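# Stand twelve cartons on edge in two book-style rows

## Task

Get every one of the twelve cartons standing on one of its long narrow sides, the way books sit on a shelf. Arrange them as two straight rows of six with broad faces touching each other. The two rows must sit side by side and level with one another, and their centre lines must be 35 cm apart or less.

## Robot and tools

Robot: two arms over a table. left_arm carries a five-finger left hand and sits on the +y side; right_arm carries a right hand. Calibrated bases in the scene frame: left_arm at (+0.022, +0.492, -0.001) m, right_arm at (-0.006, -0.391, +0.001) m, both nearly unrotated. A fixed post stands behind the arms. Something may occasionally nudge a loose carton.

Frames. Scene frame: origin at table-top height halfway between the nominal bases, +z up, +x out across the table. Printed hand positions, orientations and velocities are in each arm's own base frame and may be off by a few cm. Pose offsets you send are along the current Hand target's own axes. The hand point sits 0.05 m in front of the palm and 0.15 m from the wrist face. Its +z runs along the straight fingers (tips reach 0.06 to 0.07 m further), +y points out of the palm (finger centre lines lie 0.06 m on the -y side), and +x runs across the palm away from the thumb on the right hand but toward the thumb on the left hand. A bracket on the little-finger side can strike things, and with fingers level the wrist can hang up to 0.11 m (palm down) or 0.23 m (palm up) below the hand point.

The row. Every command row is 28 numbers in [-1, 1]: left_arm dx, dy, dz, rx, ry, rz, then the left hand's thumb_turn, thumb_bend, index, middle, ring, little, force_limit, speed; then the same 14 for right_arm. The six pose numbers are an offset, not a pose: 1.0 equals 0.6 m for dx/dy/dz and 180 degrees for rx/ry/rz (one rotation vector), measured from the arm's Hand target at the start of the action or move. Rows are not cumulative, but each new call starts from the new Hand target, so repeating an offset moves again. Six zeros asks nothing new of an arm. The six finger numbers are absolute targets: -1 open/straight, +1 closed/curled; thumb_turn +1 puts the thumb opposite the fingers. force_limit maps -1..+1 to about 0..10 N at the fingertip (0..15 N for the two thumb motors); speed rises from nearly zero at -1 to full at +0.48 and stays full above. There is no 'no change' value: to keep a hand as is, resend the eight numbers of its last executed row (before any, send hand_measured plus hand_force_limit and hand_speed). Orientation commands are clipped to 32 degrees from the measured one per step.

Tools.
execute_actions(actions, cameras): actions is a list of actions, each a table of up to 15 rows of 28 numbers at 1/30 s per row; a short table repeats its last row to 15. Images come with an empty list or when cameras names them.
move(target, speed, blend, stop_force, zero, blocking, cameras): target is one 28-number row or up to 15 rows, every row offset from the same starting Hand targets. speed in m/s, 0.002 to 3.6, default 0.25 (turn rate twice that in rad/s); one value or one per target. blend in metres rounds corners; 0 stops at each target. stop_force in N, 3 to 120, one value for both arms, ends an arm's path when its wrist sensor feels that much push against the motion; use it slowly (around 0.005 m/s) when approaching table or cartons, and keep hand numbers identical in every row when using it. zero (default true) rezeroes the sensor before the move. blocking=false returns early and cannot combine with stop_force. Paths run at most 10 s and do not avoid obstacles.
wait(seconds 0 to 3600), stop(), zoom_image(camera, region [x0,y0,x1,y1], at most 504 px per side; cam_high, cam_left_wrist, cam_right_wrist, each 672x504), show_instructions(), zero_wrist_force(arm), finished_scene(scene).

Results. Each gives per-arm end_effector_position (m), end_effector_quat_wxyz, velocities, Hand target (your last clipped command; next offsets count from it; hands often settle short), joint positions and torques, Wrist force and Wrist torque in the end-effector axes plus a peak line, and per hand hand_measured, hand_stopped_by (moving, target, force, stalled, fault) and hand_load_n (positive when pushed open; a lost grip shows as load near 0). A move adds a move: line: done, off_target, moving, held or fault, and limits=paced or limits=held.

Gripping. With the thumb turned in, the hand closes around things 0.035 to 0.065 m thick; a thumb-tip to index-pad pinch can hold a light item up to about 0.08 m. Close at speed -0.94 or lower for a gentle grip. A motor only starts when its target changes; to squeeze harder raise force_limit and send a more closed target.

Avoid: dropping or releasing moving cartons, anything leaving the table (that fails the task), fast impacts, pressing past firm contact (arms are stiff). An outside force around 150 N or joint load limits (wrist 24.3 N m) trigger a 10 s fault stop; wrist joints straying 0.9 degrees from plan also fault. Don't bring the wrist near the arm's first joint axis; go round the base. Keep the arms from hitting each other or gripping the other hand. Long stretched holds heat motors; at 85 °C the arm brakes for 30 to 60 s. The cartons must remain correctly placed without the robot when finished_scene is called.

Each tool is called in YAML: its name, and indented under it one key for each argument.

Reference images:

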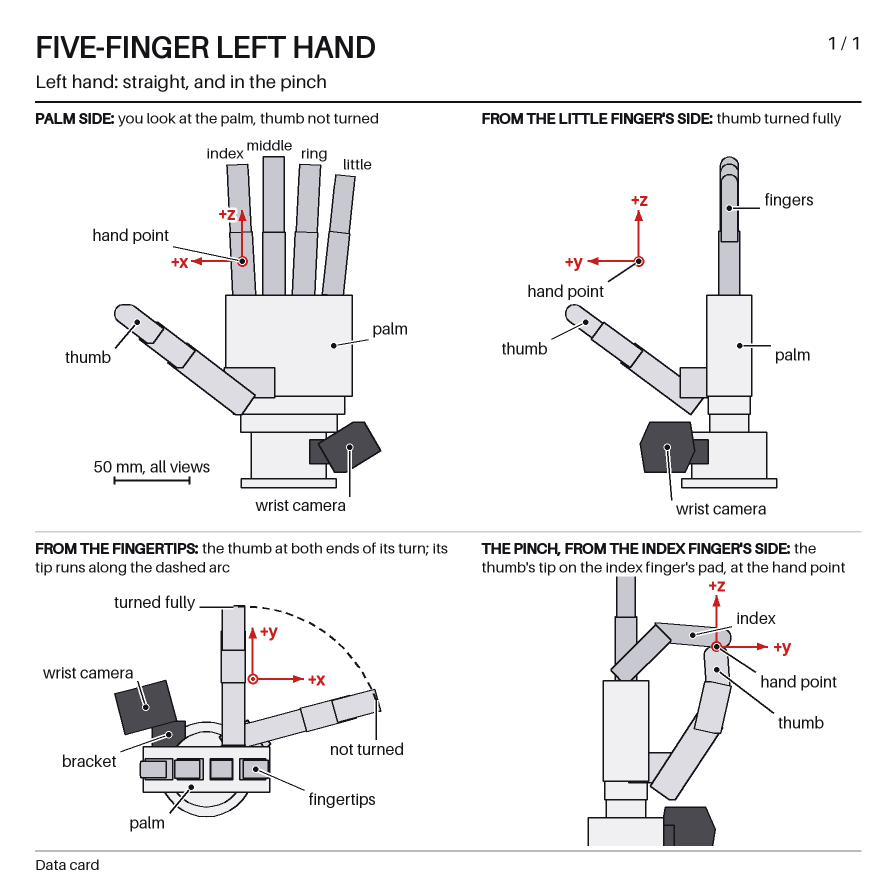

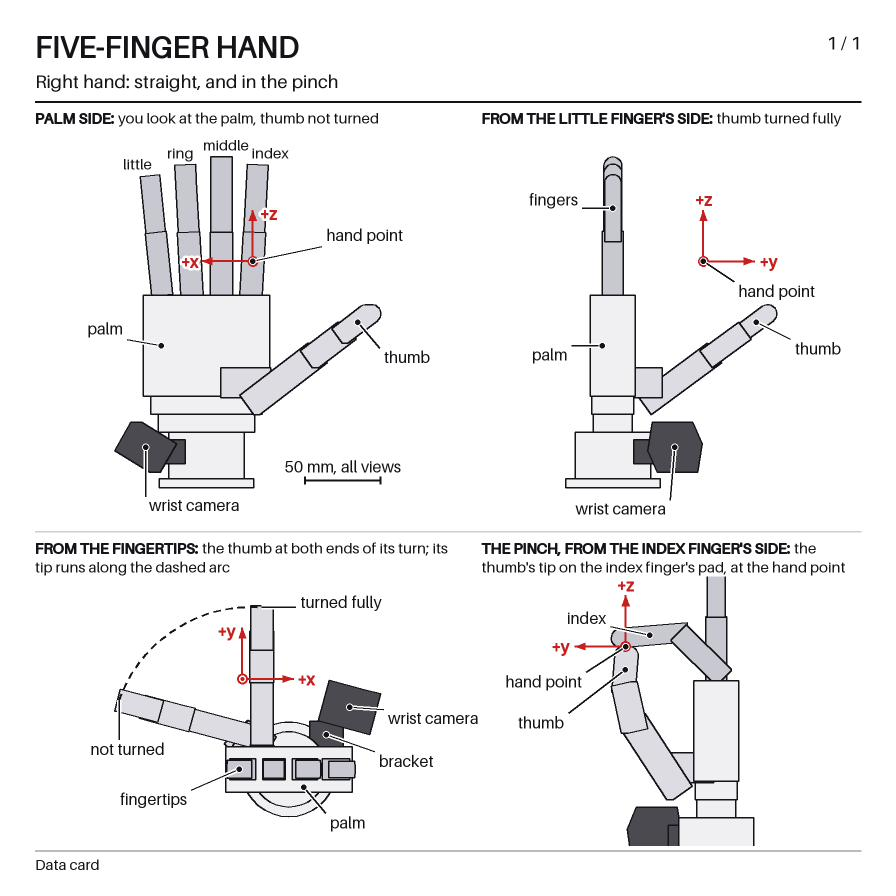

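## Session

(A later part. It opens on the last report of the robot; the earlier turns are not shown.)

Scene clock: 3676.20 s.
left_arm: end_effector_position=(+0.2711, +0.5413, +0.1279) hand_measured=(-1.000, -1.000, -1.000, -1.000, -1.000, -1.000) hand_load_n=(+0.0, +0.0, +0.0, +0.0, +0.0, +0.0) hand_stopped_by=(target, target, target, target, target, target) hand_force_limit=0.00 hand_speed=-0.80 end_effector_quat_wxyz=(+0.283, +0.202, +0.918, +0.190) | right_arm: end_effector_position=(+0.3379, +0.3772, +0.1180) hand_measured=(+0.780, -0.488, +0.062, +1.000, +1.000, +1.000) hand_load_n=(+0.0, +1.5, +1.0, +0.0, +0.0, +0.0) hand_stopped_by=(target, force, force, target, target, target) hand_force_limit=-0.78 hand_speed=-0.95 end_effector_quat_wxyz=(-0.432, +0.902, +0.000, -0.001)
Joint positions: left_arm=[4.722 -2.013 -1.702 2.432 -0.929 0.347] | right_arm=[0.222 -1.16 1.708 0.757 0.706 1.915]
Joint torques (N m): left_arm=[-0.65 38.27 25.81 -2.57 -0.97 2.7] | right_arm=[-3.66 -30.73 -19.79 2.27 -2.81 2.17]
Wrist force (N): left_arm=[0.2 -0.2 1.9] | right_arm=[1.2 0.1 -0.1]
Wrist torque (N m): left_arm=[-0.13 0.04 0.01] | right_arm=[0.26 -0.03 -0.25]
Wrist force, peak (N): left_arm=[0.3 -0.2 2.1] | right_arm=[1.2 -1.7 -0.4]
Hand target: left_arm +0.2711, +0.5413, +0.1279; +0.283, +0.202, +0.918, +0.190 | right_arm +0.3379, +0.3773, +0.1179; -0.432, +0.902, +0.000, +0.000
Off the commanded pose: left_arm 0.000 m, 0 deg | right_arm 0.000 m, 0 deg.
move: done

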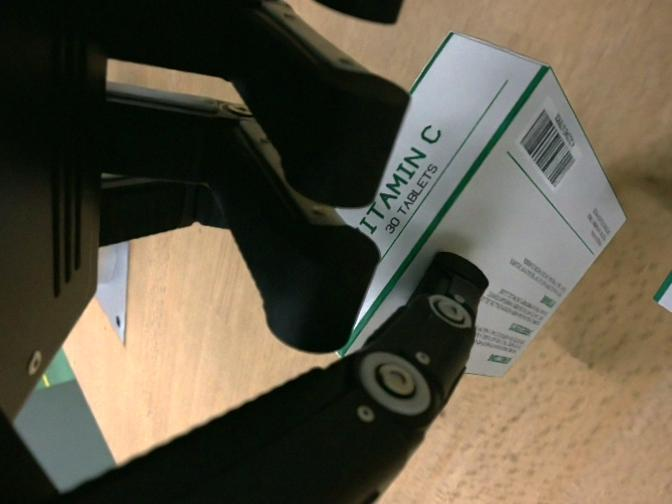

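move:
  target:
    - [0,0,0,0,0,0,-1,-1,-1,-1,-1,-1,0,-0.8,0,0.0092,0.0074,0,0,0,0.78,-0.1,0.3,1,1,1,-0.78,-0.95]
    - [0,0,0,0,0,0,-1,-1,-1,-1,-1,-1,0,-0.8,0.0397,0.0086,0.0069,0,0,0,0.78,-0.1,0.3,1,1,1,-0.78,-0.95]
    - [0,0,0,0,0,0,-1,-1,-1,-1,-1,-1,0,-0.8,0.0823,0.0161,0.0129,0,0,0,0.78,-0.1,0.3,1,1,1,-0.78,-0.95]
    - [0,0,0,0,0,0,-1,-1,-1,-1,-1,-1,0,-0.8,0.1210,0.0319,0.0255,0,0,0,0.78,-0.1,0.3,1,1,1,-0.78,-0.95]
    - [0,0,0,0,0,0,-1,-1,-1,-1,-1,-1,0,-0.8,0.1493,0.0515,0.0413,0,0,0,0.78,-0.1,0.3,1,1,1,-0.78,-0.95]
    - [0,0,0,0,0,0,-1,-1,-1,-1,-1,-1,0,-0.8,0.1718,0.0785,0.063,0,0,0,0.78,-0.1,0.3,1,1,1,-0.78,-0.95]
  speed: 0.05
  blend: 0.003
  cameras: ["cam_right_wrist"]

move:
  target:
    - [0,0,0,0,0,0,-1,-1,-1,-1,-1,-1,0,-0.8,0,0,0,0,0,0,0.78,-0.7,-0.15,1,1,1,-0.78,-0.85]
    - [0,0,0,0,0,0,-1,-1,-1,-1,-1,-1,0,-0.8,0,-0.104,-0.0833,0,0,0,0.78,-0.7,-0.15,1,1,1,-0.78,-0.85]
    - [0,0,0,0,0,0,-1,-1,-1,-1,-1,-1,0,-0.8,-0.0882,-0.104,-0.0833,0,0,0,-1,-1,0,0,0,0,-0.6,0.2]
  speed: [0.02,0.12,0.2]
  blend: [0,0.01,0]

move:
  target: [0,0,0,0,0,0,-1,-1,-1,-1,-1,-1,0,-0.8,0,0.1314,0.1053,0,0,0,-1,-1,0,0,0,0,-0.6,0.2]
  speed: 0.1
  stop_force: 6
  cameras: ["cam_right_wrist"]

move:
  target: [0,0,0,0,0,0,-1,-1,-1,-1,-1,-1,0,-0.8,0,0.0393,-0.0490,0,0,0,-1,-1,0,0,0,0,-0.6,0.2]
  speed: 0.035
  stop_force: 3
  cameras: ["cam_right_wrist"]

Scene clock: 3703.90 s.
left_arm: end_effector_position=(+0.2711, +0.5413, +0.1279) hand_measured=(-1.000, -1.000, -1.000, -1.000, -1.000, -1.000) hand_load_n=(+0.0, +0.0, +0.0, +0.0, +0.0, +0.0) hand_stopped_by=(target, target, target, target, target, target) hand_force_limit=0.00 hand_speed=-0.80 end_effector_quat_wxyz=(+0.283, +0.202, +0.918, +0.190) | right_arm: end_effector_position=(+0.4411, +0.3773, +0.0575) hand_measured=(+0.780, -0.488, +0.062, +1.000, +1.000, +1.000) hand_load_n=(+0.0, +1.5, +1.5, +0.0, +0.0, +0.0) hand_stopped_by=(target, force, force, target, target, target) hand_force_limit=-0.78 hand_speed=-0.95 end_effector_quat_wxyz=(-0.432, +0.902, +0.000, +0.000)
Joint positions: left_arm=[4.722 -2.013 -1.702 2.432 -0.929 0.347] | right_arm=[0.177 -0.885 1.448 0.793 0.696 1.848]
Joint torques (N m): left_arm=[-0.73 38.12 26.46 -2.53 -0.91 2.7] | right_arm=[-2.69 -46.82 -7.39 4.47 -2.47 0.41]
Wrist force (N): left_arm=[0.4 -0.1 1.8] | right_arm=[1.1 -0.5 0.1]
Wrist torque (N m): left_arm=[-0.12 0.02 0.03] | right_arm=[0.21 -0.03 -0.18]
Wrist force, peak (N): left_arm=[0.3 -0.2 2.1] | right_arm=[1.7 -1.3 -0.9]
Hand target: left_arm +0.2711, +0.5413, +0.1279; +0.283, +0.202, +0.918, +0.190 | right_arm +0.4410, +0.3773, +0.0575; -0.432, +0.902, +0.000, +0.000
Off the commanded pose: left_arm 0.000 m, 0 deg | right_arm 0.000 m, 0 deg.
move: done

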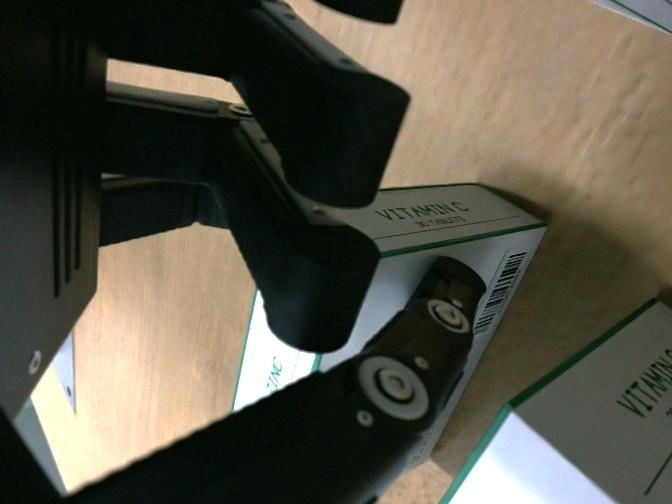

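Scene clock: 3707.63 s.
left_arm: end_effector_position=(+0.2711, +0.5413, +0.1279) hand_measured=(-1.000, -1.000, -1.000, -1.000, -1.000, -1.000) hand_load_n=(+0.0, +0.0, +0.0, +0.0, +0.0, +0.0) hand_stopped_by=(target, target, target, target, target, target) hand_force_limit=0.00 hand_speed=-0.80 end_effector_quat_wxyz=(+0.283, +0.202, +0.918, +0.190) | right_arm: end_effector_position=(+0.3881, +0.3774, +0.1375) hand_measured=(-1.000, -1.000, +0.000, +0.000, +0.000, +0.000) hand_load_n=(+0.0, +0.0, +0.0, +0.0, +0.0, +0.0) hand_stopped_by=(target, target, target, target, target, target) hand_force_limit=-0.60 hand_speed=0.20 end_effector_quat_wxyz=(-0.432, +0.902, +0.000, +0.000)
Joint positions: left_arm=[4.722 -2.013 -1.702 2.432 -0.929 0.347] | right_arm=[0.198 -1.083 1.54 0.875 0.7 1.88]
Joint torques (N m): left_arm=[-0.48 38.07 25.47 -2.68 -1 2.84] | right_arm=[-12.96 -41.47 -8.15 0.49 -2.64 -0.73]
Wrist force (N): left_arm=[0.0 -0.3 1.6] | right_arm=[1.2 -0.3 0.0]
Wrist torque (N m): left_arm=[-0.12 0.07 0.00] | right_arm=[0.24 -0.04 -0.21]
Wrist force, peak (N): left_arm=[0.1 -0.5 2.0] | right_arm=[2.6 -1.5 -1.1]
Hand target: left_arm +0.2711, +0.5413, +0.1279; +0.283, +0.202, +0.918, +0.190 | right_arm +0.3881, +0.3774, +0.1375; -0.432, +0.902, +0.000, +0.000
Off the commanded pose: left_arm 0.000 m, 0 deg | right_arm 0.000 m, 0 deg.
move: done

Scene clock: 3709.67 s.
left_arm: end_effector_position=(+0.2711, +0.5413, +0.1279) hand_measured=(-1.000, -1.000, -1.000, -1.000, -1.000, -1.000) hand_load_n=(+0.0, +0.0, +0.0, +0.0, +0.0, +0.0) hand_stopped_by=(target, target, target, target, target, target) hand_force_limit=0.00 hand_speed=-0.80 end_effector_quat_wxyz=(+0.283, +0.202, +0.918, +0.190) | right_arm: end_effector_position=(+0.3880, +0.3773, +0.0364) hand_measured=(-1.000, -1.000, +0.000, +0.000, +0.000, +0.000) hand_load_n=(-0.5, +0.0, -0.5, +0.0, +0.0, +0.0) hand_stopped_by=(target, target, target, target, target, target) hand_force_limit=-0.60 hand_speed=0.20 end_effector_quat_wxyz=(-0.432, +0.902, +0.000, +0.000)
Joint positions: left_arm=[4.722 -2.013 -1.702 2.432 -0.929 0.347] | right_arm=[0.198 -0.955 1.633 0.655 0.7 1.879]
Joint torques (N m): left_arm=[-0.66 37.95 25.86 -2.49 -0.93 2.78] | right_arm=[7.1 -31.48 -20.85 0.24 -2.64 2.2]
Wrist force (N): left_arm=[0.0 -0.2 1.8] | right_arm=[1.0 -0.4 -0.2]
Wrist torque (N m): left_arm=[-0.13 0.07 0.01] | right_arm=[0.24 -0.01 -0.20]
Wrist force, peak (N): left_arm=[-0.2 0.3 2.0] | right_arm=[1.3 -1.2 -0.5]
Hand target: left_arm +0.2711, +0.5413, +0.1279; +0.283, +0.202, +0.918, +0.190 | right_arm +0.3880, +0.3773, +0.0364; -0.432, +0.902, +0.000, +0.000
Off the commanded pose: left_arm 0.000 m, 0 deg | right_arm 0.000 m, 0 deg.
move: done

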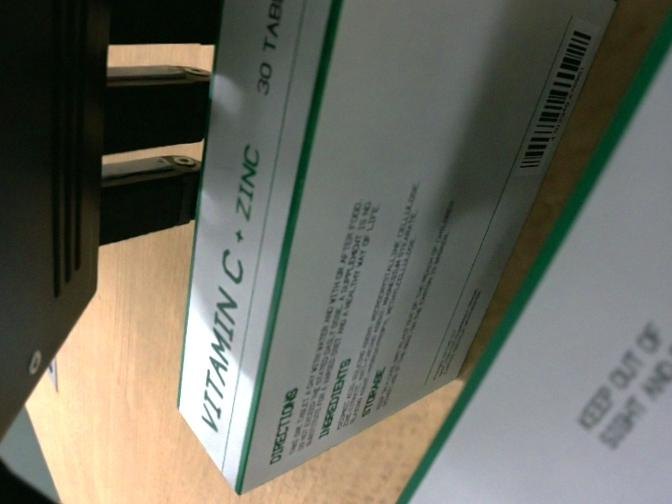

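Scene clock: 3711.80 s.
left_arm: end_effector_position=(+0.2711, +0.5413, +0.1279) hand_measured=(-1.000, -1.000, -1.000, -1.000, -1.000, -1.000) hand_load_n=(+0.0, +0.0, +0.0, +0.0, +0.0, +0.0) hand_stopped_by=(target, target, target, target, target, target) hand_force_limit=0.00 hand_speed=-0.80 end_effector_quat_wxyz=(+0.283, +0.202, +0.918, +0.190) | right_arm: end_effector_position=(+0.3880, +0.3396, +0.0364) hand_measured=(-1.000, -1.000, +0.000, +0.000, +0.000, +0.000) hand_load_n=(+0.0, +0.0, +0.0, +0.0, +0.0, +0.0) hand_stopped_by=(target, target, target, target, target, target) hand_force_limit=-0.60 hand_speed=0.20 end_effector_quat_wxyz=(-0.432, +0.902, +0.000, +0.000)
Joint positions: left_arm=[4.722 -2.013 -1.702 2.432 -0.929 0.347] | right_arm=[0.114 -0.968 1.688 0.711 0.685 1.751]
Joint torques (N m): left_arm=[-0.45 37.67 25.56 -2.62 -0.97 2.78] | right_arm=[13.46 -26.27 -20.94 0.58 0.36 -0.26]
Wrist force (N): left_arm=[0.0 -0.1 1.9] | right_arm=[1.1 -0.7 -0.3]
Wrist torque (N m): left_arm=[-0.12 0.07 0.01] | right_arm=[0.21 -0.04 -0.35]
Wrist force, peak (N): left_arm=[-0.2 -0.3 2.1] | right_arm=[1.5 -0.7 -0.4]
Hand target: left_arm +0.2711, +0.5413, +0.1279; +0.283, +0.202, +0.918, +0.190 | right_arm +0.3880, +0.3396, +0.0364; -0.432, +0.902, +0.000, +0.000
Off the commanded pose: left_arm 0.000 m, 0 deg | right_arm 0.000 m, 0 deg.
move: done

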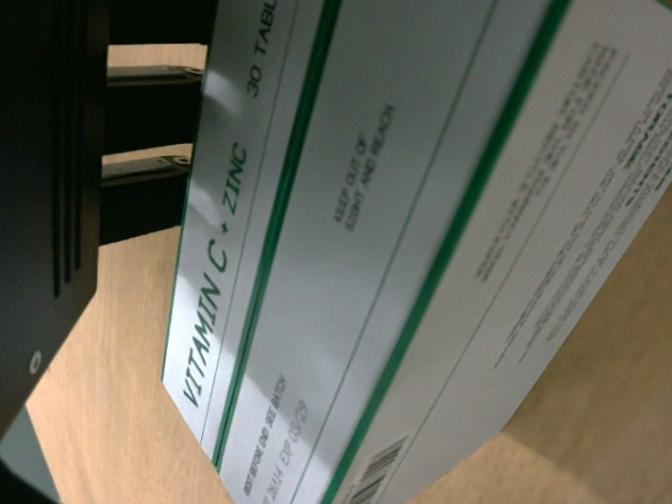

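move:
  target:
    - [-0.0738,0.0772,-0.1278,0,0,0,-1,-1,-1,-1,-1,-1,0,-0.8,0,-0.1332,-0.1003,0,0,0,-1,-1,0,0,0,0,-0.6,0.2]
    - [-0.642,-0.4327,-0.2643,0.3964,0.1168,-0.2122,0.78,-1,-0.45,1,1,1,-0.75,0.3,0.02,0.1853,-0.7908,0,0,0,-1,-1,0,0,0,0,-0.6,0.2]
  speed: [0.15,0.3]
  blend: [0.02,0]
  cameras: ["all"]

Scene clock: 3840.23 s.
left_arm: end_effector_position=(+0.3999, +0.1000, +0.3000) hand_measured=(+0.780, -1.000, -0.450, +1.000, +1.000, +1.000) hand_load_n=(+0.0, +0.0, +0.0, +0.0, +0.0, +0.0) hand_stopped_by=(target, target, target, target, target, target) hand_force_limit=-0.75 hand_speed=0.30 end_effector_quat_wxyz=(+0.000, +0.000, +0.901, -0.433) | right_arm: end_effector_position=(+0.4005, -0.0999, +0.2469) hand_measured=(-1.000, -1.000, +0.000, +0.000, +0.000, +0.000) hand_load_n=(-0.5, +0.0, +0.0, +0.0, +0.0, +0.0) hand_stopped_by=(target, target, target, target, target, target) hand_force_limit=-0.60 hand_speed=0.20 end_effector_quat_wxyz=(-0.432, +0.902, +0.000, +0.000)
Joint positions: left_arm=[3.949 -2.013 -1.414 1.121 -1.002 -0.538] | right_arm=[-0.806 -1.086 1.491 1.898 1.002 0.541]
Joint torques (N m): left_arm=[-8.96 49.88 28.71 -4.49 2.56 -1.18] | right_arm=[-3.88 -37.7 -23.38 4.96 0.71 -1.58]
Wrist force (N): left_arm=[0.4 1.2 2.2] | right_arm=[1.6 -0.8 -0.3]
Wrist torque (N m): left_arm=[0.33 0.13 0.22] | right_arm=[0.17 -0.10 -0.35]
Wrist force, peak (N): left_arm=[-0.3 1.1 3.1] | right_arm=[1.3 -2.6 -0.1]
Hand target: left_arm +0.3999, +0.1000, +0.3000; +0.000, +0.000, +0.901, -0.433 | right_arm +0.4005, -0.1000, +0.2469; -0.432, +0.902, +0.000, +0.000
Off the commanded pose: left_arm 0.000 m, 0 deg | right_arm 0.000 m, 0 deg.
move: done

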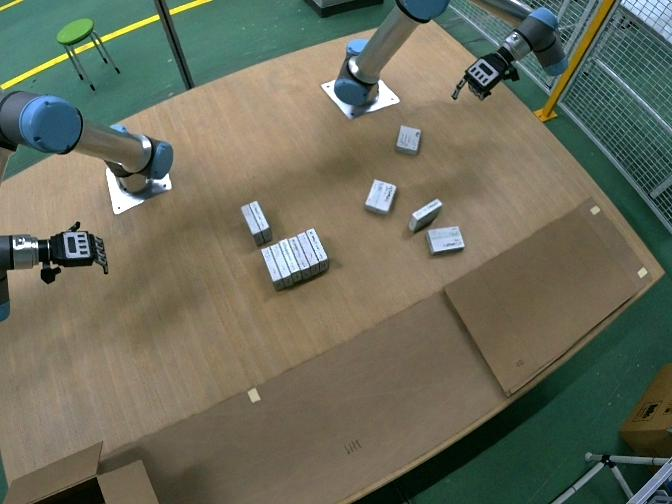

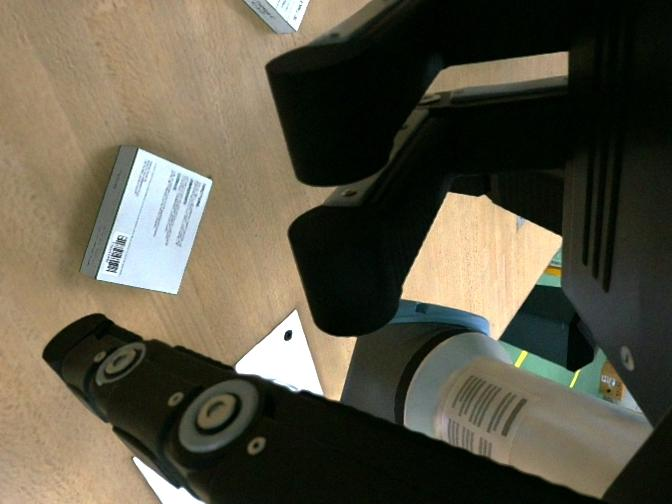

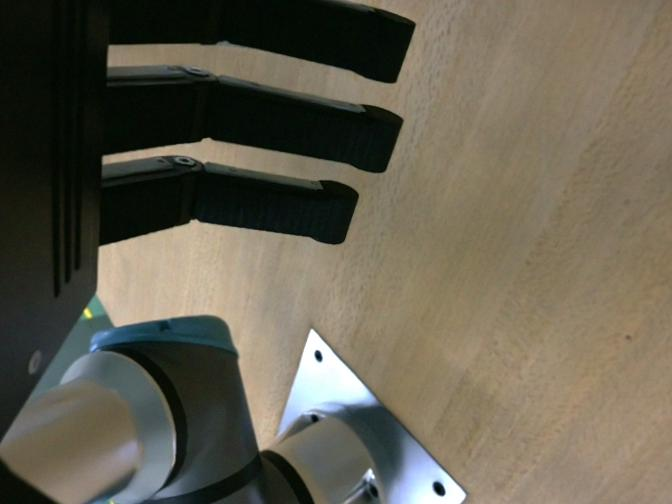

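move:
  target: [0.0975,0.1417,0.356,0,0.2019,0.1618,0.78,-1,-0.45,1,1,1,-0.75,0.3,0,0,0,0,0,0,-1,-1,0,0,0,0,-0.6,0.2]
  speed: 0.25
  cameras: ["cam_left_wrist"]

Scene clock: 3888.33 s.
left_arm: end_effector_position=(+0.3412, -0.0136, +0.1002) hand_measured=(+0.780, -1.000, -0.450, +1.000, +1.000, +1.000) hand_load_n=(+0.0, +0.0, +0.0, +0.0, +0.5, +0.0) hand_stopped_by=(target, target, target, target, target, target) hand_force_limit=-0.75 hand_speed=0.30 end_effector_quat_wxyz=(-0.171, +0.357, +0.828, -0.398) | right_arm: end_effector_position=(+0.4005, -0.1000, +0.2469) hand_measured=(-1.000, -1.000, +0.000, +0.000, +0.000, +0.000) hand_load_n=(-0.5, +0.0, +0.0, +0.0, +0.0, +0.0) hand_stopped_by=(target, target, target, target, target, target) hand_force_limit=-0.60 hand_speed=0.20 end_effector_quat_wxyz=(-0.432, +0.902, +0.000, +0.000)
Joint positions: left_arm=[3.572 -2.204 -1.725 1.489 -1.317 -0.208] | right_arm=[-0.806 -1.086 1.491 1.898 1.002 0.541]
Joint torques (N m): left_arm=[-7.08 47.21 23.52 -2.51 1.47 -2.38] | right_arm=[-11.09 -38.4 -23.27 4.85 0.76 -1.41]
Wrist force (N): left_arm=[0.4 1.4 2.1] | right_arm=[1.7 -0.5 0.0]
Wrist torque (N m): left_arm=[0.39 0.14 0.42] | right_arm=[0.20 -0.11 -0.34]
Wrist force, peak (N): left_arm=[0.2 1.8 3.3] | right_arm=[1.7 -0.9 -0.5]
Hand target: left_arm +0.3413, -0.0136, +0.1002; -0.171, +0.357, +0.828, -0.398 | right_arm +0.4005, -0.1000, +0.2469; -0.432, +0.902, +0.000, +0.000
Off the commanded pose: left_arm 0.000 m, 0 deg | right_arm 0.000 m, 0 deg.
move: done

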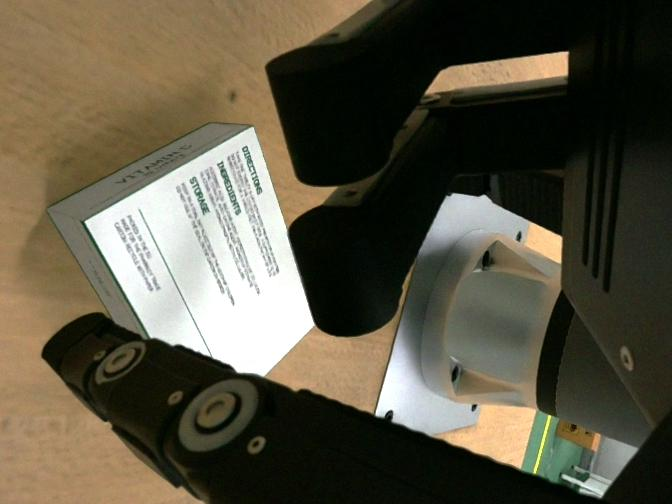

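move:
  target: [0.0075,0.0473,0.0743,0,0.0065,0.0052,0.78,-1,-0.45,1,1,1,-0.75,0.3,0,0,0,0,0,0,-1,-1,0,0,0,0,-0.6,0.2]
  speed: 0.1
  stop_force: 6
  cameras: ["cam_left_wrist"]

Scene clock: 3913.57 s.
left_arm: end_effector_position=(+0.3258, -0.0220, +0.0502) hand_measured=(+0.780, -1.000, -0.450, +1.000, +1.000, +1.000) hand_load_n=(+0.0, +0.0, +0.0, +0.0, +0.0, +0.0) hand_stopped_by=(target, target, target, target, target, target) hand_force_limit=-0.75 hand_speed=0.30 end_effector_quat_wxyz=(-0.176, +0.368, +0.823, -0.396) | right_arm: end_effector_position=(+0.4005, -0.1000, +0.2469) hand_measured=(-1.000, -1.000, +0.000, +0.000, +0.000, +0.000) hand_load_n=(+0.0, +0.0, +0.0, +0.0, +0.0, +0.0) hand_stopped_by=(target, target, target, target, target, target) hand_force_limit=-0.60 hand_speed=0.20 end_effector_quat_wxyz=(-0.432, +0.902, +0.000, +0.000)
Joint positions: left_arm=[3.56 -2.269 -1.787 1.614 -1.328 -0.199] | right_arm=[-0.806 -1.086 1.491 1.898 1.002 0.541]
Joint torques (N m): left_arm=[8.08 52.91 22.14 -1.13 2.64 -2.99] | right_arm=[-11.35 -39.56 -23.81 4.73 0.87 -1.82]
Wrist force (N): left_arm=[0.5 1.4 2.1] | right_arm=[1.5 -0.5 -0.4]
Wrist torque (N m): left_arm=[0.39 0.11 0.24] | right_arm=[0.22 -0.09 -0.35]
Wrist force, peak (N): left_arm=[0.3 1.8 3.1] | right_arm=[1.7 -1.2 -0.2]
Hand target: left_arm +0.3258, -0.0220, +0.0502; -0.176, +0.368, +0.823, -0.396 | right_arm +0.4005, -0.1000, +0.2469; -0.432, +0.902, +0.000, +0.000
Off the commanded pose: left_arm 0.000 m, 0 deg | right_arm 0.000 m, 0 deg.
move: done

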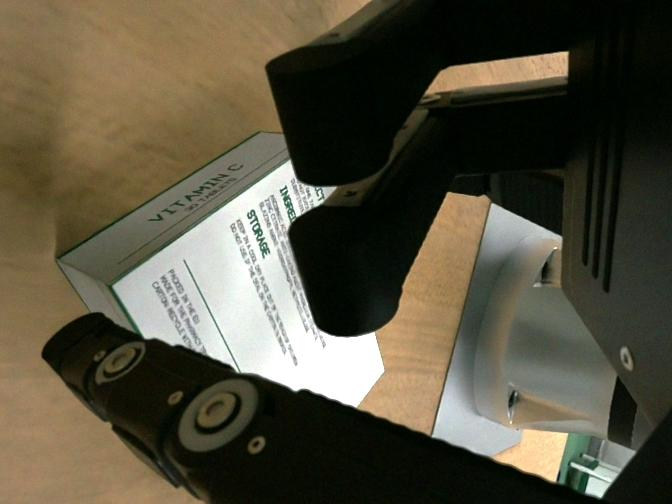

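move:
  target: [0.005,0.0348,0.0311,0,0,0,0.78,-1,-0.42,1,1,1,-0.75,0.3,0,0,0,0,0,0,-1,-1,0,0,0,0,-0.6,0.2]
  speed: 0.03
  stop_force: 4
  cameras: ["cam_left_wrist"]

Scene clock: 3938.13 s.
left_arm: end_effector_position=(+0.3226, -0.0208, +0.0222) hand_measured=(+0.780, -1.000, -0.420, +1.000, +1.000, +1.000) hand_load_n=(+0.0, +0.0, +0.0, +0.0, +0.0, +0.0) hand_stopped_by=(target, target, target, target, target, target) hand_force_limit=-0.75 hand_speed=0.30 end_effector_quat_wxyz=(-0.176, +0.368, +0.823, -0.396) | right_arm: end_effector_position=(+0.4005, -0.1000, +0.2469) hand_measured=(-1.000, -1.000, +0.000, +0.000, +0.000, +0.000) hand_load_n=(+0.0, +0.0, +0.0, +0.0, +0.0, +0.0) hand_stopped_by=(target, target, target, target, target, target) hand_force_limit=-0.60 hand_speed=0.20 end_effector_quat_wxyz=(-0.432, +0.902, +0.000, +0.000)
Joint positions: left_arm=[3.565 -2.319 -1.797 1.673 -1.332 -0.195] | right_arm=[-0.806 -1.086 1.491 1.898 1.002 0.541]
Joint torques (N m): left_arm=[-6.41 53.3 20.68 -4.87 1.47 0] | right_arm=[-11.56 -40.19 -23.05 4.91 0.68 -1.68]
Wrist force (N): left_arm=[0.9 1.2 2.1] | right_arm=[1.6 -0.4 -0.2]
Wrist torque (N m): left_arm=[0.36 0.05 0.24] | right_arm=[0.23 -0.10 -0.33]
Wrist force, peak (N): left_arm=[0.8 1.5 2.6] | right_arm=[1.9 -0.7 -0.2]
Hand target: left_arm +0.3226, -0.0208, +0.0222; -0.176, +0.368, +0.823, -0.396 | right_arm +0.4005, -0.1000, +0.2469; -0.432, +0.902, +0.000, +0.000
Off the commanded pose: left_arm 0.000 m, 0 deg | right_arm 0.000 m, 0 deg.
move: done

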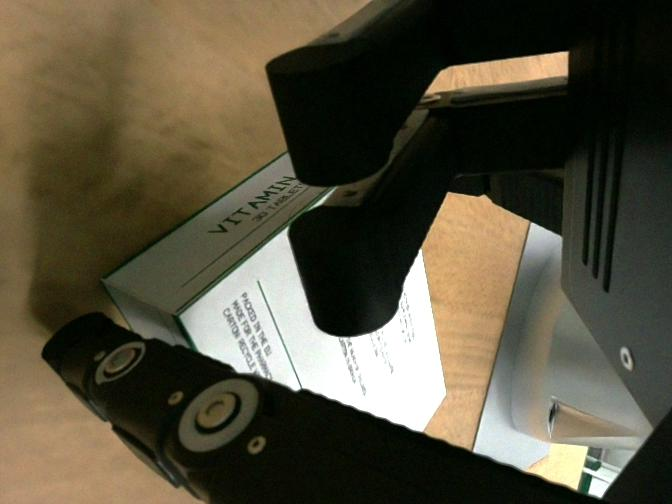

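execute_actions:
  actions: []
  cameras: ["all"]

Scene clock: 3996.90 s.
left_arm: end_effector_position=(+0.3226, -0.0208, +0.0222) hand_measured=(+0.780, -1.000, -0.420, +1.000, +1.000, +1.000) hand_load_n=(+0.0, +0.0, +0.0, +0.0, +0.5, +0.0) hand_stopped_by=(target, target, target, target, target, target) hand_force_limit=-0.75 hand_speed=0.30 end_effector_quat_wxyz=(-0.176, +0.368, +0.823, -0.396) | right_arm: end_effector_position=(+0.4005, -0.1000, +0.2469) hand_measured=(-1.000, -1.000, +0.000, +0.000, +0.000, +0.000) hand_load_n=(-0.5, +0.0, +0.0, +0.0, +0.0, +0.0) hand_stopped_by=(target, target, target, target, target, target) hand_force_limit=-0.60 hand_speed=0.20 end_effector_quat_wxyz=(-0.432, +0.902, +0.000, +0.000)
Joint positions: left_arm=[3.565 -2.319 -1.797 1.673 -1.332 -0.195] | right_arm=[-0.806 -1.086 1.491 1.898 1.002 0.541]
Joint velocities: within noise
Joint torques (N m): left_arm=[-7.27 53.47 20.73 -4.7 1.95 -2.81] | right_arm=[-10.96 -41.32 -22.87 4.81 0.68 -1.48]
Wrist force (N): left_arm=[0.6 1.2 2.0] | right_arm=[1.8 -0.7 -0.1]
Wrist torque (N m): left_arm=[0.37 0.10 0.24] | right_arm=[0.17 -0.14 -0.33]
Wrist force, peak (N): left_arm=[0.8 1.6 2.4] | right_arm=[1.9 -0.8 -0.2]
Hand target: left_arm +0.3226, -0.0208, +0.0222; -0.176, +0.368, +0.823, -0.396 | right_arm +0.4005, -0.1000, +0.2469; -0.432, +0.902, +0.000, +0.000
Off the commanded pose: left_arm 0.000 m, 0 deg | right_arm 0.000 m, 0 deg.

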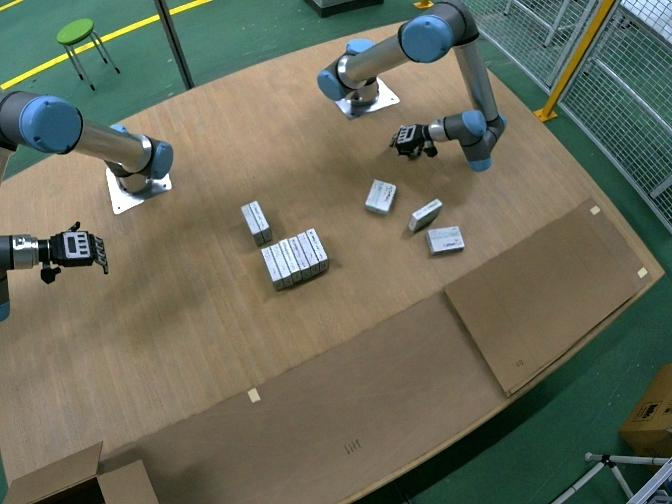

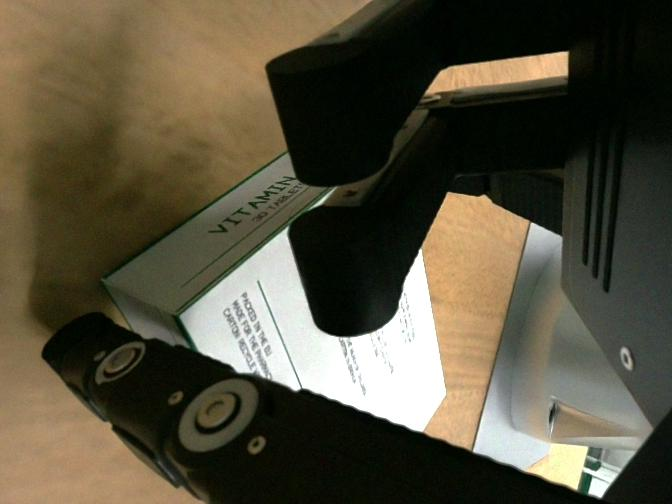

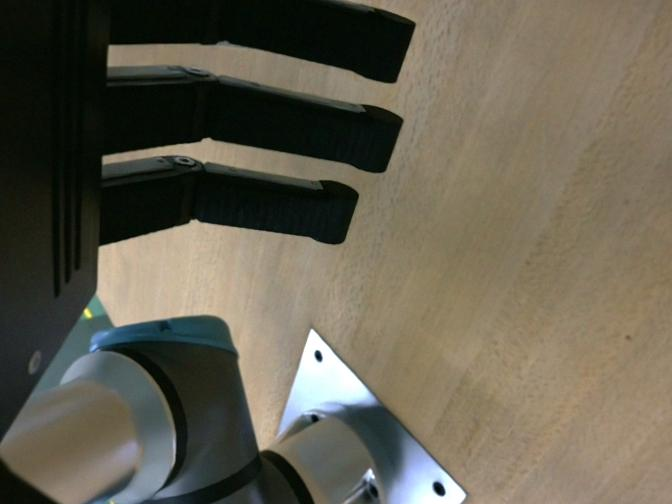

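zoom_image:
  camera: "cam_left_wrist"
  region: [60, 200, 480, 460]

Scaled by 1.200 from the camera's image (finer frame: 960x720).

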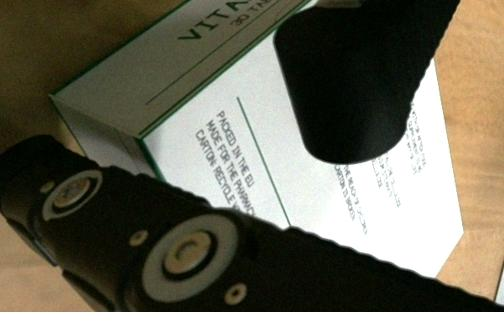

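move:
  target: [0.0067,0,0,0,0,0,0.78,-1,-0.42,1,1,1,-0.75,0.3,0,0,0,0,0,0,-1,-1,0,0,0,0,-0.6,0.2]
  speed: 0.03
  cameras: ["cam_left_wrist"]

execute_actions:
  actions:
    - [[0,0,0,0,0,0,0.78,-0.6,0,1,1,1,-0.78,-0.96,0,0,0,0,0,0,-1,-1,0,0,0,0,-0.6,0.2]]
    - [[0,0,0,0,0,0,0.78,-0.6,0,1,1,1,-0.78,-0.96,0,0,0,0,0,0,-1,-1,0,0,0,0,-0.6,0.2]]
    - [[0,0,0,0,0,0,0.78,-0.6,0,1,1,1,-0.78,-0.96,0,0,0,0,0,0,-1,-1,0,0,0,0,-0.6,0.2]]
    - [[0,0,0,0,0,0,0.78,-0.6,0,1,1,1,-0.78,-0.96,0,0,0,0,0,0,-1,-1,0,0,0,0,-0.6,0.2]]
    - [[0,0,0,0,0,0,0.78,-0.6,0,1,1,1,-0.78,-0.96,0,0,0,0,0,0,-1,-1,0,0,0,0,-0.6,0.2]]
    - [[0,0,0,0,0,0,0.78,-0.6,0,1,1,1,-0.78,-0.96,0,0,0,0,0,0,-1,-1,0,0,0,0,-0.6,0.2]]
  cameras: ["cam_left_wrist"]

Scene clock: 4046.90 s.
left_arm: end_effector_position=(+0.3199, -0.0178, +0.0222) hand_measured=(+0.780, -1.000, -0.420, +1.000, +1.000, +1.000) hand_load_n=(+0.0, +0.0, +0.0, +0.5, +0.0, +0.0) hand_stopped_by=(target, target, target, target, target, target) hand_force_limit=-0.75 hand_speed=0.30 end_effector_quat_wxyz=(-0.176, +0.368, +0.823, -0.396) | right_arm: end_effector_position=(+0.4005, -0.1000, +0.2469) hand_measured=(-1.000, -1.000, +0.000, +0.000, +0.000, +0.000) hand_load_n=(+0.0, +0.0, +0.0, +0.0, +0.0, +0.0) hand_stopped_by=(target, target, target, target, target, target) hand_force_limit=-0.60 hand_speed=0.20 end_effector_quat_wxyz=(-0.432, +0.902, +0.000, +0.000)
Joint positions: left_arm=[3.574 -2.316 -1.805 1.677 -1.339 -0.189] | right_arm=[-0.806 -1.086 1.491 1.898 1.002 0.541]
Joint torques (N m): left_arm=[-8.22 31.58 20.6 -4.34 2.65 -2.74] | right_arm=[-11.13 -41.81 -24.03 4.76 0.57 -1.63]
Wrist force (N): left_arm=[0.5 1.5 2.2] | right_arm=[1.5 -0.7 -0.1]
Wrist torque (N m): left_arm=[0.40 0.12 0.24] | right_arm=[0.19 -0.09 -0.35]
Wrist force, peak (N): left_arm=[0.7 1.5 2.4] | right_arm=[1.9 -0.6 -0.3]
Hand target: left_arm +0.3200, -0.0178, +0.0222; -0.176, +0.368, +0.823, -0.396 | right_arm +0.4005, -0.1000, +0.2469; -0.432, +0.902, +0.000, +0.000
Off the commanded pose: left_arm 0.000 m, 0 deg | right_arm 0.000 m, 0 deg.
move: done

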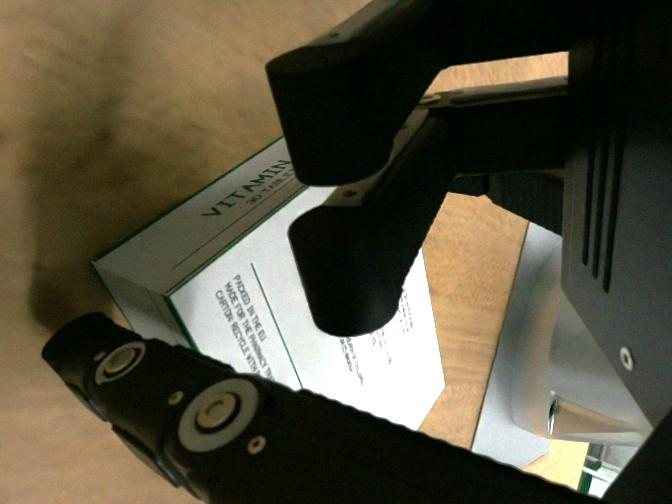

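Scene clock: 4050.10 s.
left_arm: end_effector_position=(+0.3200, -0.0178, +0.0222) hand_measured=(+0.780, -0.906, -0.254, +1.000, +1.000, +1.000) hand_load_n=(-0.5, +1.5, +2.5, +0.0, +0.0, +0.0) hand_stopped_by=(target, force, force, target, target, target) hand_force_limit=-0.78 hand_speed=-0.96 end_effector_quat_wxyz=(-0.176, +0.368, +0.823, -0.396) | right_arm: end_effector_position=(+0.4005, -0.1000, +0.2469) hand_measured=(-1.000, -1.000, +0.000, +0.000, +0.000, +0.000) hand_load_n=(-0.5, +0.0, +0.0, +0.0, +0.5, +0.0) hand_stopped_by=(target, target, target, target, target, target) hand_force_limit=-0.60 hand_speed=0.20 end_effector_quat_wxyz=(-0.432, +0.902, +0.000, +0.000)
Joint positions: left_arm=[3.574 -2.316 -1.805 1.677 -1.339 -0.19] | right_arm=[-0.806 -1.086 1.491 1.898 1.002 0.541]
Joint torques (N m): left_arm=[-8.77 28.69 20.77 -4.91 2.38 -2.9] | right_arm=[-10.96 -41 -22.92 4.72 0.75 -1.92]
Wrist force (N): left_arm=[0.7 1.6 2.6] | right_arm=[1.5 -1.0 -0.2]
Wrist torque (N m): left_arm=[0.38 0.10 0.29] | right_arm=[0.15 -0.08 -0.37]
Wrist force, peak (N): left_arm=[0.5 1.9 2.6] | right_arm=[1.8 -0.7 -0.2]
Hand target: left_arm +0.3200, -0.0178, +0.0222; -0.176, +0.368, +0.823, -0.396 | right_arm +0.4005, -0.1000, +0.2469; -0.432, +0.902, +0.000, +0.000
Off the commanded pose: left_arm 0.000 m, 0 deg | right_arm 0.000 m, 0 deg.

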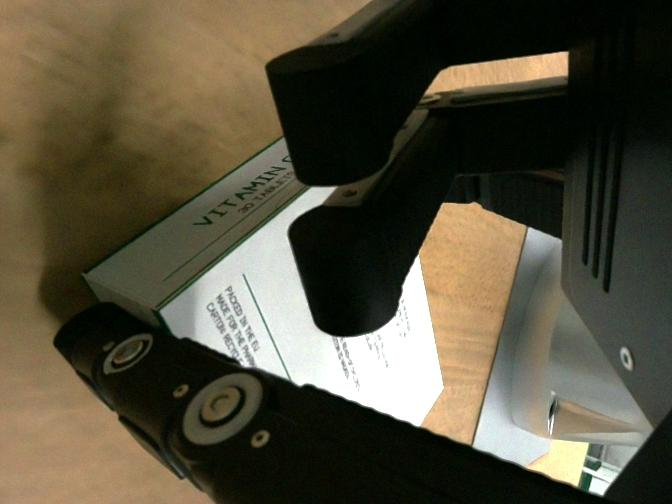

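move:
  target: [0,0.0033,0.0026,0,0,0,0.78,-0.6,0,1,1,1,-0.78,-0.96,0,0,0,0,0,0,-1,-1,0,0,0,0,-0.6,0.2]
  speed: 0.01
  stop_force: 4
  cameras: ["cam_left_wrist"]

Scene clock: 4067.47 s.
left_arm: end_effector_position=(+0.3200, -0.0178, +0.0205) hand_measured=(+0.780, -0.906, -0.254, +1.000, +1.000, +1.000) hand_load_n=(-0.5, +1.5, +2.0, +0.0, +0.0, +0.0) hand_stopped_by=(target, force, force, target, target, target) hand_force_limit=-0.78 hand_speed=-0.96 end_effector_quat_wxyz=(-0.176, +0.368, +0.823, -0.396) | right_arm: end_effector_position=(+0.4005, -0.1000, +0.2469) hand_measured=(-1.000, -1.000, +0.000, +0.000, +0.000, +0.000) hand_load_n=(-0.5, +0.0, +0.0, +0.0, +0.0, +0.0) hand_stopped_by=(target, target, target, target, target, target) hand_force_limit=-0.60 hand_speed=0.20 end_effector_quat_wxyz=(-0.432, +0.902, +0.000, +0.000)
Joint positions: left_arm=[3.574 -2.32 -1.805 1.68 -1.339 -0.19] | right_arm=[-0.806 -1.086 1.491 1.898 1.002 0.541]
Joint torques (N m): left_arm=[-7.46 52.55 14.92 -4.2 2.12 -2.7] | right_arm=[-11.28 -41.44 -23.26 4.8 0.67 -1.58]
Wrist force (N): left_arm=[1.2 -1.7 0.8] | right_arm=[1.6 -0.8 -0.2]
Wrist torque (N m): left_arm=[0.27 0.02 0.35] | right_arm=[0.17 -0.09 -0.35]
Wrist force, peak (N): left_arm=[1.0 -5.0 -1.9] | right_arm=[1.8 -1.0 -0.2]
Hand target: left_arm +0.3200, -0.0178, +0.0205; -0.176, +0.368, +0.823, -0.396 (not the last commanded pose) | right_arm +0.4005, -0.1000, +0.2469; -0.432, +0.902, +0.000, +0.000
Off the commanded pose: left_arm 0.001 m, 0 deg | right_arm 0.000 m, 0 deg.
move: contact (left_arm)

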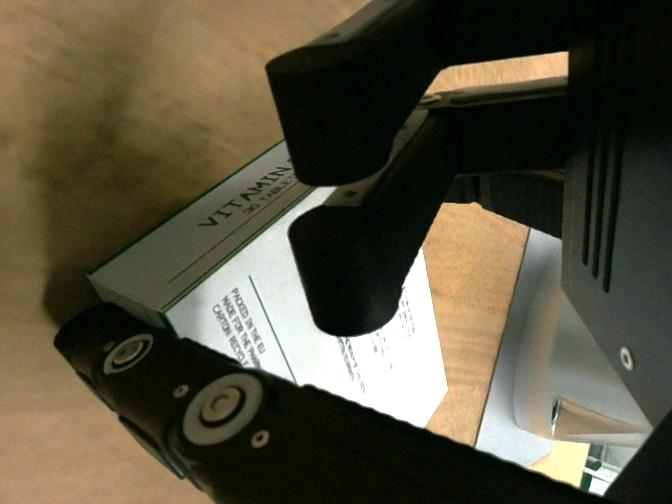

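move:
  target:
    - [0,-0.0013,-0.001,0,0,0,0.78,-0.6,0,1,1,1,-0.78,-0.96,0,0,0,0,0,0,-1,-1,0,0,0,0,-0.6,0.2]
    - [0.0118,-0.0300,-0.0240,0,0,0,0.78,-0.6,0,1,1,1,-0.78,-0.96,0,0,0,0,0,0,-1,-1,0,0,0,0,-0.6,0.2]
    - [0.0328,-0.0554,-0.0443,0,0,0,0.78,-0.6,0,1,1,1,-0.78,-0.96,0,0,0,0,0,0,-1,-1,0,0,0,0,-0.6,0.2]
    - [0.0615,-0.0757,-0.0606,0,0,0,0.78,-0.6,0,1,1,1,-0.78,-0.96,0,0,0,0,0,0,-1,-1,0,0,0,0,-0.6,0.2]
  speed: 0.05
  blend: [0, 0.005, 0.005, 0.005]
  cameras: ["cam_left_wrist"]

Scene clock: 4087.93 s.
left_arm: end_effector_position=(+0.2952, +0.0097, +0.0788) hand_measured=(+0.780, -0.906, -0.254, +1.000, +1.000, +1.000) hand_load_n=(+0.0, +1.5, +1.5, +0.0, +0.0, +0.0) hand_stopped_by=(target, force, force, target, target, target) hand_force_limit=-0.78 hand_speed=-0.96 end_effector_quat_wxyz=(-0.177, +0.368, +0.823, -0.396) end_effector_velocity=(+0.002, -0.002, -0.002) end_effector_angular_velocity=(-0.002, -0.001, +0.003) | right_arm: end_effector_position=(+0.4005, -0.1000, +0.2469) hand_measured=(-1.000, -1.000, +0.000, +0.000, +0.000, +0.000) hand_load_n=(+0.0, +0.0, +0.0, +0.0, +0.0, +0.0) hand_stopped_by=(target, target, target, target, target, target) hand_force_limit=-0.60 hand_speed=0.20 end_effector_quat_wxyz=(-0.432, +0.902, +0.000, +0.000)
Joint positions: left_arm=[3.657 -2.176 -1.866 1.586 -1.403 -0.135] | right_arm=[-0.806 -1.086 1.491 1.898 1.002 0.541]
Joint velocities: left_arm=[-0.005 -0.007 0.004 0.004 0.007 -0.003] | right_arm=[within noise]
Joint torques (N m): left_arm=[-9.19 26.01 21.73 -1.05 2.43 -3.06] | right_arm=[-11.87 -40.42 -23.64 4.58 0.74 -1.59]
Wrist force (N): left_arm=[0.4 1.6 2.4] | right_arm=[1.4 -0.6 -0.3]
Wrist torque (N m): left_arm=[0.40 0.14 0.24] | right_arm=[0.20 -0.06 -0.35]
Wrist force, peak (N): left_arm=[0.1 2.4 2.9] | right_arm=[1.6 -1.1 -0.2]
Hand target: left_arm +0.2953, +0.0097, +0.0787; -0.176, +0.368, +0.823, -0.396 | right_arm +0.4005, -0.1000, +0.2469; -0.432, +0.902, +0.000, +0.000
Off the commanded pose: left_arm 0.000 m, 0 deg | right_arm 0.000 m, 0 deg.
move: done

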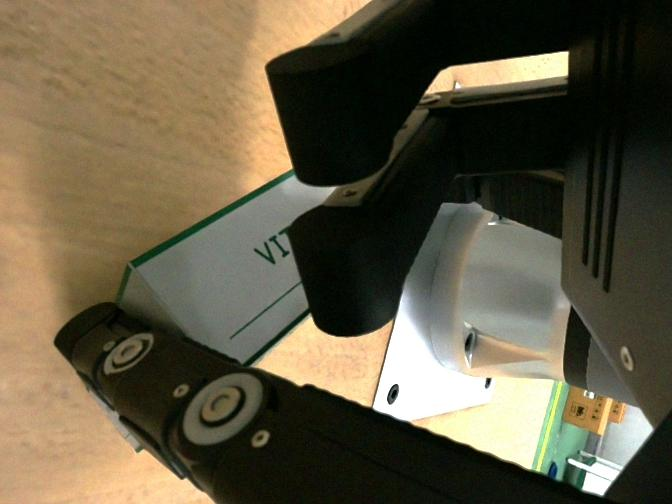

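move:
  target:
    - [0.0345,-0.0137,-0.0110,0,0,0,0.78,-0.6,0,1,1,1,-0.78,-0.96,0,0,0,0,0,0,-1,-1,0,0,0,0,-0.6,0.2]
    - [0.0725,-0.0200,-0.0160,0,0,0,0.78,-0.6,0,1,1,1,-0.78,-0.96,0,0,0,0,0,0,-1,-1,0,0,0,0,-0.6,0.2]
    - [0.1110,-0.0186,-0.0149,0,0,0,0.78,-0.6,0,1,1,1,-0.78,-0.96,0,0,0,0,0,0,-1,-1,0,0,0,0,-0.6,0.2]
    - [0.1285,-0.0146,-0.0117,0,0,0,0.78,-0.6,0,1,1,1,-0.78,-0.96,0,0,0,0,0,0,-1,-1,0,0,0,0,-0.6,0.2]
  speed: 0.05
  blend: [0.005, 0.005, 0.005, 0]
  cameras: ["cam_left_wrist"]

move:
  target:
    - [-0.0150,0,0,0,0,0,0.78,-0.6,0,1,1,1,-0.78,-0.96,0,0,0,0,0,0,-1,-1,0,0,0,0,-0.6,0.2]
    - [-0.0150,0.0030,0.0024,0,0,0,0.78,-0.6,0,1,1,1,-0.78,-0.96,0,0,0,0,0,0,-1,-1,0,0,0,0,-0.6,0.2]
  speed: [0.03, 0.02]
  cameras: ["all"]

Scene clock: 4108.30 s.
left_arm: end_effector_position=(+0.2438, +0.0671, +0.0899) hand_measured=(+0.780, -0.906, -0.254, +1.000, +1.000, +1.000) hand_load_n=(+0.0, +1.5, +1.0, +0.0, +0.0, +0.0) hand_stopped_by=(target, force, force, target, target, target) hand_force_limit=-0.78 hand_speed=-0.96 end_effector_quat_wxyz=(-0.176, +0.368, +0.823, -0.396) end_effector_velocity=(+0.001, -0.001, +0.001) end_effector_angular_velocity=(-0.001, +0.002, +0.004) | right_arm: end_effector_position=(+0.4005, -0.1000, +0.2469) hand_measured=(-1.000, -1.000, +0.000, +0.000, +0.000, +0.000) hand_load_n=(-0.5, +0.0, +0.0, +0.0, +0.0, +0.0) hand_stopped_by=(target, target, target, target, target, target) hand_force_limit=-0.60 hand_speed=0.20 end_effector_quat_wxyz=(-0.432, +0.902, +0.000, +0.000)
Joint positions: left_arm=[3.846 -2.101 -1.968 1.603 -1.55 -0.016] | right_arm=[-0.806 -1.086 1.491 1.898 1.002 0.541]
Joint velocities: left_arm=[-0.002 0 0.002 -0.004 0.004 -0.005] | right_arm=[within noise]
Joint torques (N m): left_arm=[-9 22.44 21.31 -4.99 2.27 -3.04] | right_arm=[-10.54 -41.05 -22.74 4.53 0.77 -1.73]
Wrist force (N): left_arm=[0.6 0.9 1.7] | right_arm=[1.5 -0.6 -0.2]
Wrist torque (N m): left_arm=[0.35 0.10 0.33] | right_arm=[0.20 -0.09 -0.36]
Wrist force, peak (N): left_arm=[-0.2 1.6 3.1] | right_arm=[1.8 -0.9 -0.4]
Hand target: left_arm +0.2439, +0.0671, +0.0899; -0.176, +0.368, +0.823, -0.396 | right_arm +0.4005, -0.1000, +0.2469; -0.432, +0.902, +0.000, +0.000
Off the commanded pose: left_arm 0.000 m, 0 deg | right_arm 0.000 m, 0 deg.
move: done

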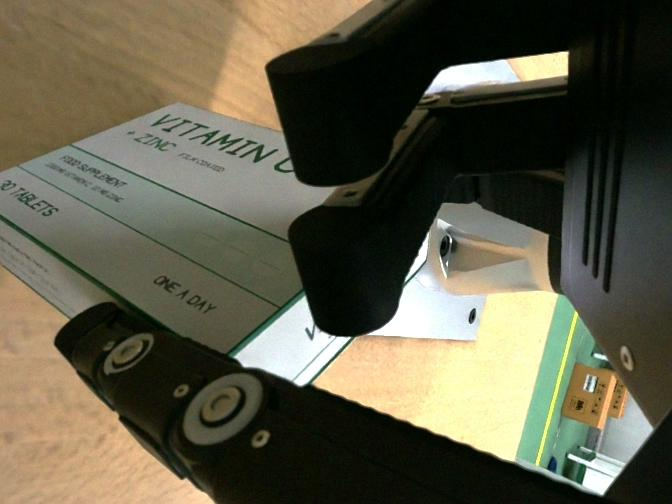

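Scene clock: 4109.10 s.
left_arm: end_effector_position=(+0.2499, +0.0604, +0.0875) hand_measured=(+0.780, -0.906, -0.254, +1.000, +1.000, +1.000) hand_load_n=(-0.5, +1.5, +1.5, +0.0, +0.0, +0.5) hand_stopped_by=(target, force, force, target, target, target) hand_force_limit=-0.78 hand_speed=-0.96 end_effector_quat_wxyz=(-0.176, +0.368, +0.823, -0.396) | right_arm: end_effector_position=(+0.4005, -0.1000, +0.2469) hand_measured=(-1.000, -1.000, +0.000, +0.000, +0.000, +0.000) hand_load_n=(+0.0, +0.0, +0.0, +0.0, +0.0, +0.0) hand_stopped_by=(target, target, target, target, target, target) hand_force_limit=-0.60 hand_speed=0.20 end_effector_quat_wxyz=(-0.432, +0.902, +0.000, +0.000)
Joint positions: left_arm=[3.823 -2.111 -1.959 1.604 -1.532 -0.031] | right_arm=[-0.806 -1.086 1.491 1.898 1.002 0.541]
Joint torques (N m): left_arm=[7.85 46.43 -0.38 -4.69 -2.14 2.87] | right_arm=[-11.68 -41.3 -23.07 4.57 0.73 -1.54]
Wrist force (N): left_arm=[0.5 0.8 1.5] | right_arm=[1.6 -0.8 -0.3]
Wrist torque (N m): left_arm=[0.38 0.10 0.36] | right_arm=[0.18 -0.10 -0.35]
Wrist force, peak (N): left_arm=[0.6 1.8 2.6] | right_arm=[1.7 -1.0 -0.3]
Hand target: left_arm +0.2499, +0.0604, +0.0876; -0.176, +0.368, +0.823, -0.396 | right_arm +0.4005, -0.1000, +0.2469; -0.432, +0.902, +0.000, +0.000
Off the commanded pose: left_arm 0.000 m, 0 deg | right_arm 0.000 m, 0 deg.
move: done

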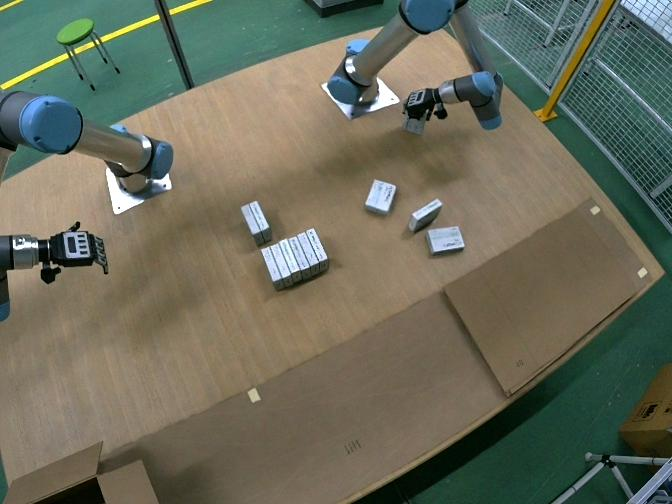

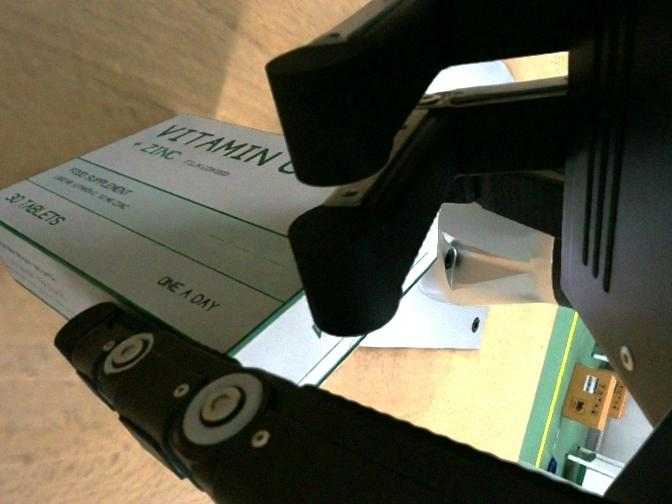

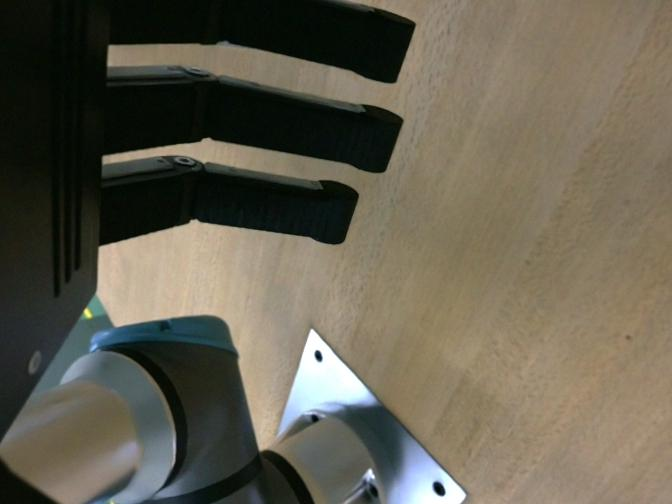

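zoom_image:
  camera: "cam_left_wrist"
  region: [0, 90, 400, 410]

Scaled by 1.260 from the camera's image (finer frame: 960x720).

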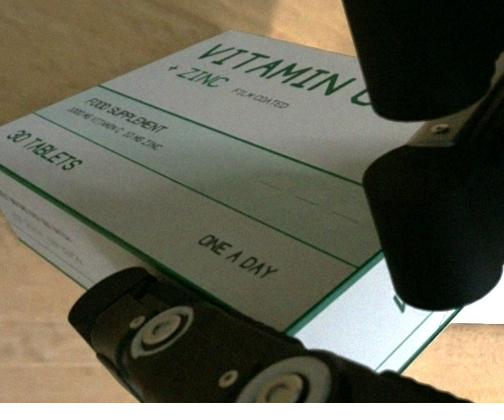

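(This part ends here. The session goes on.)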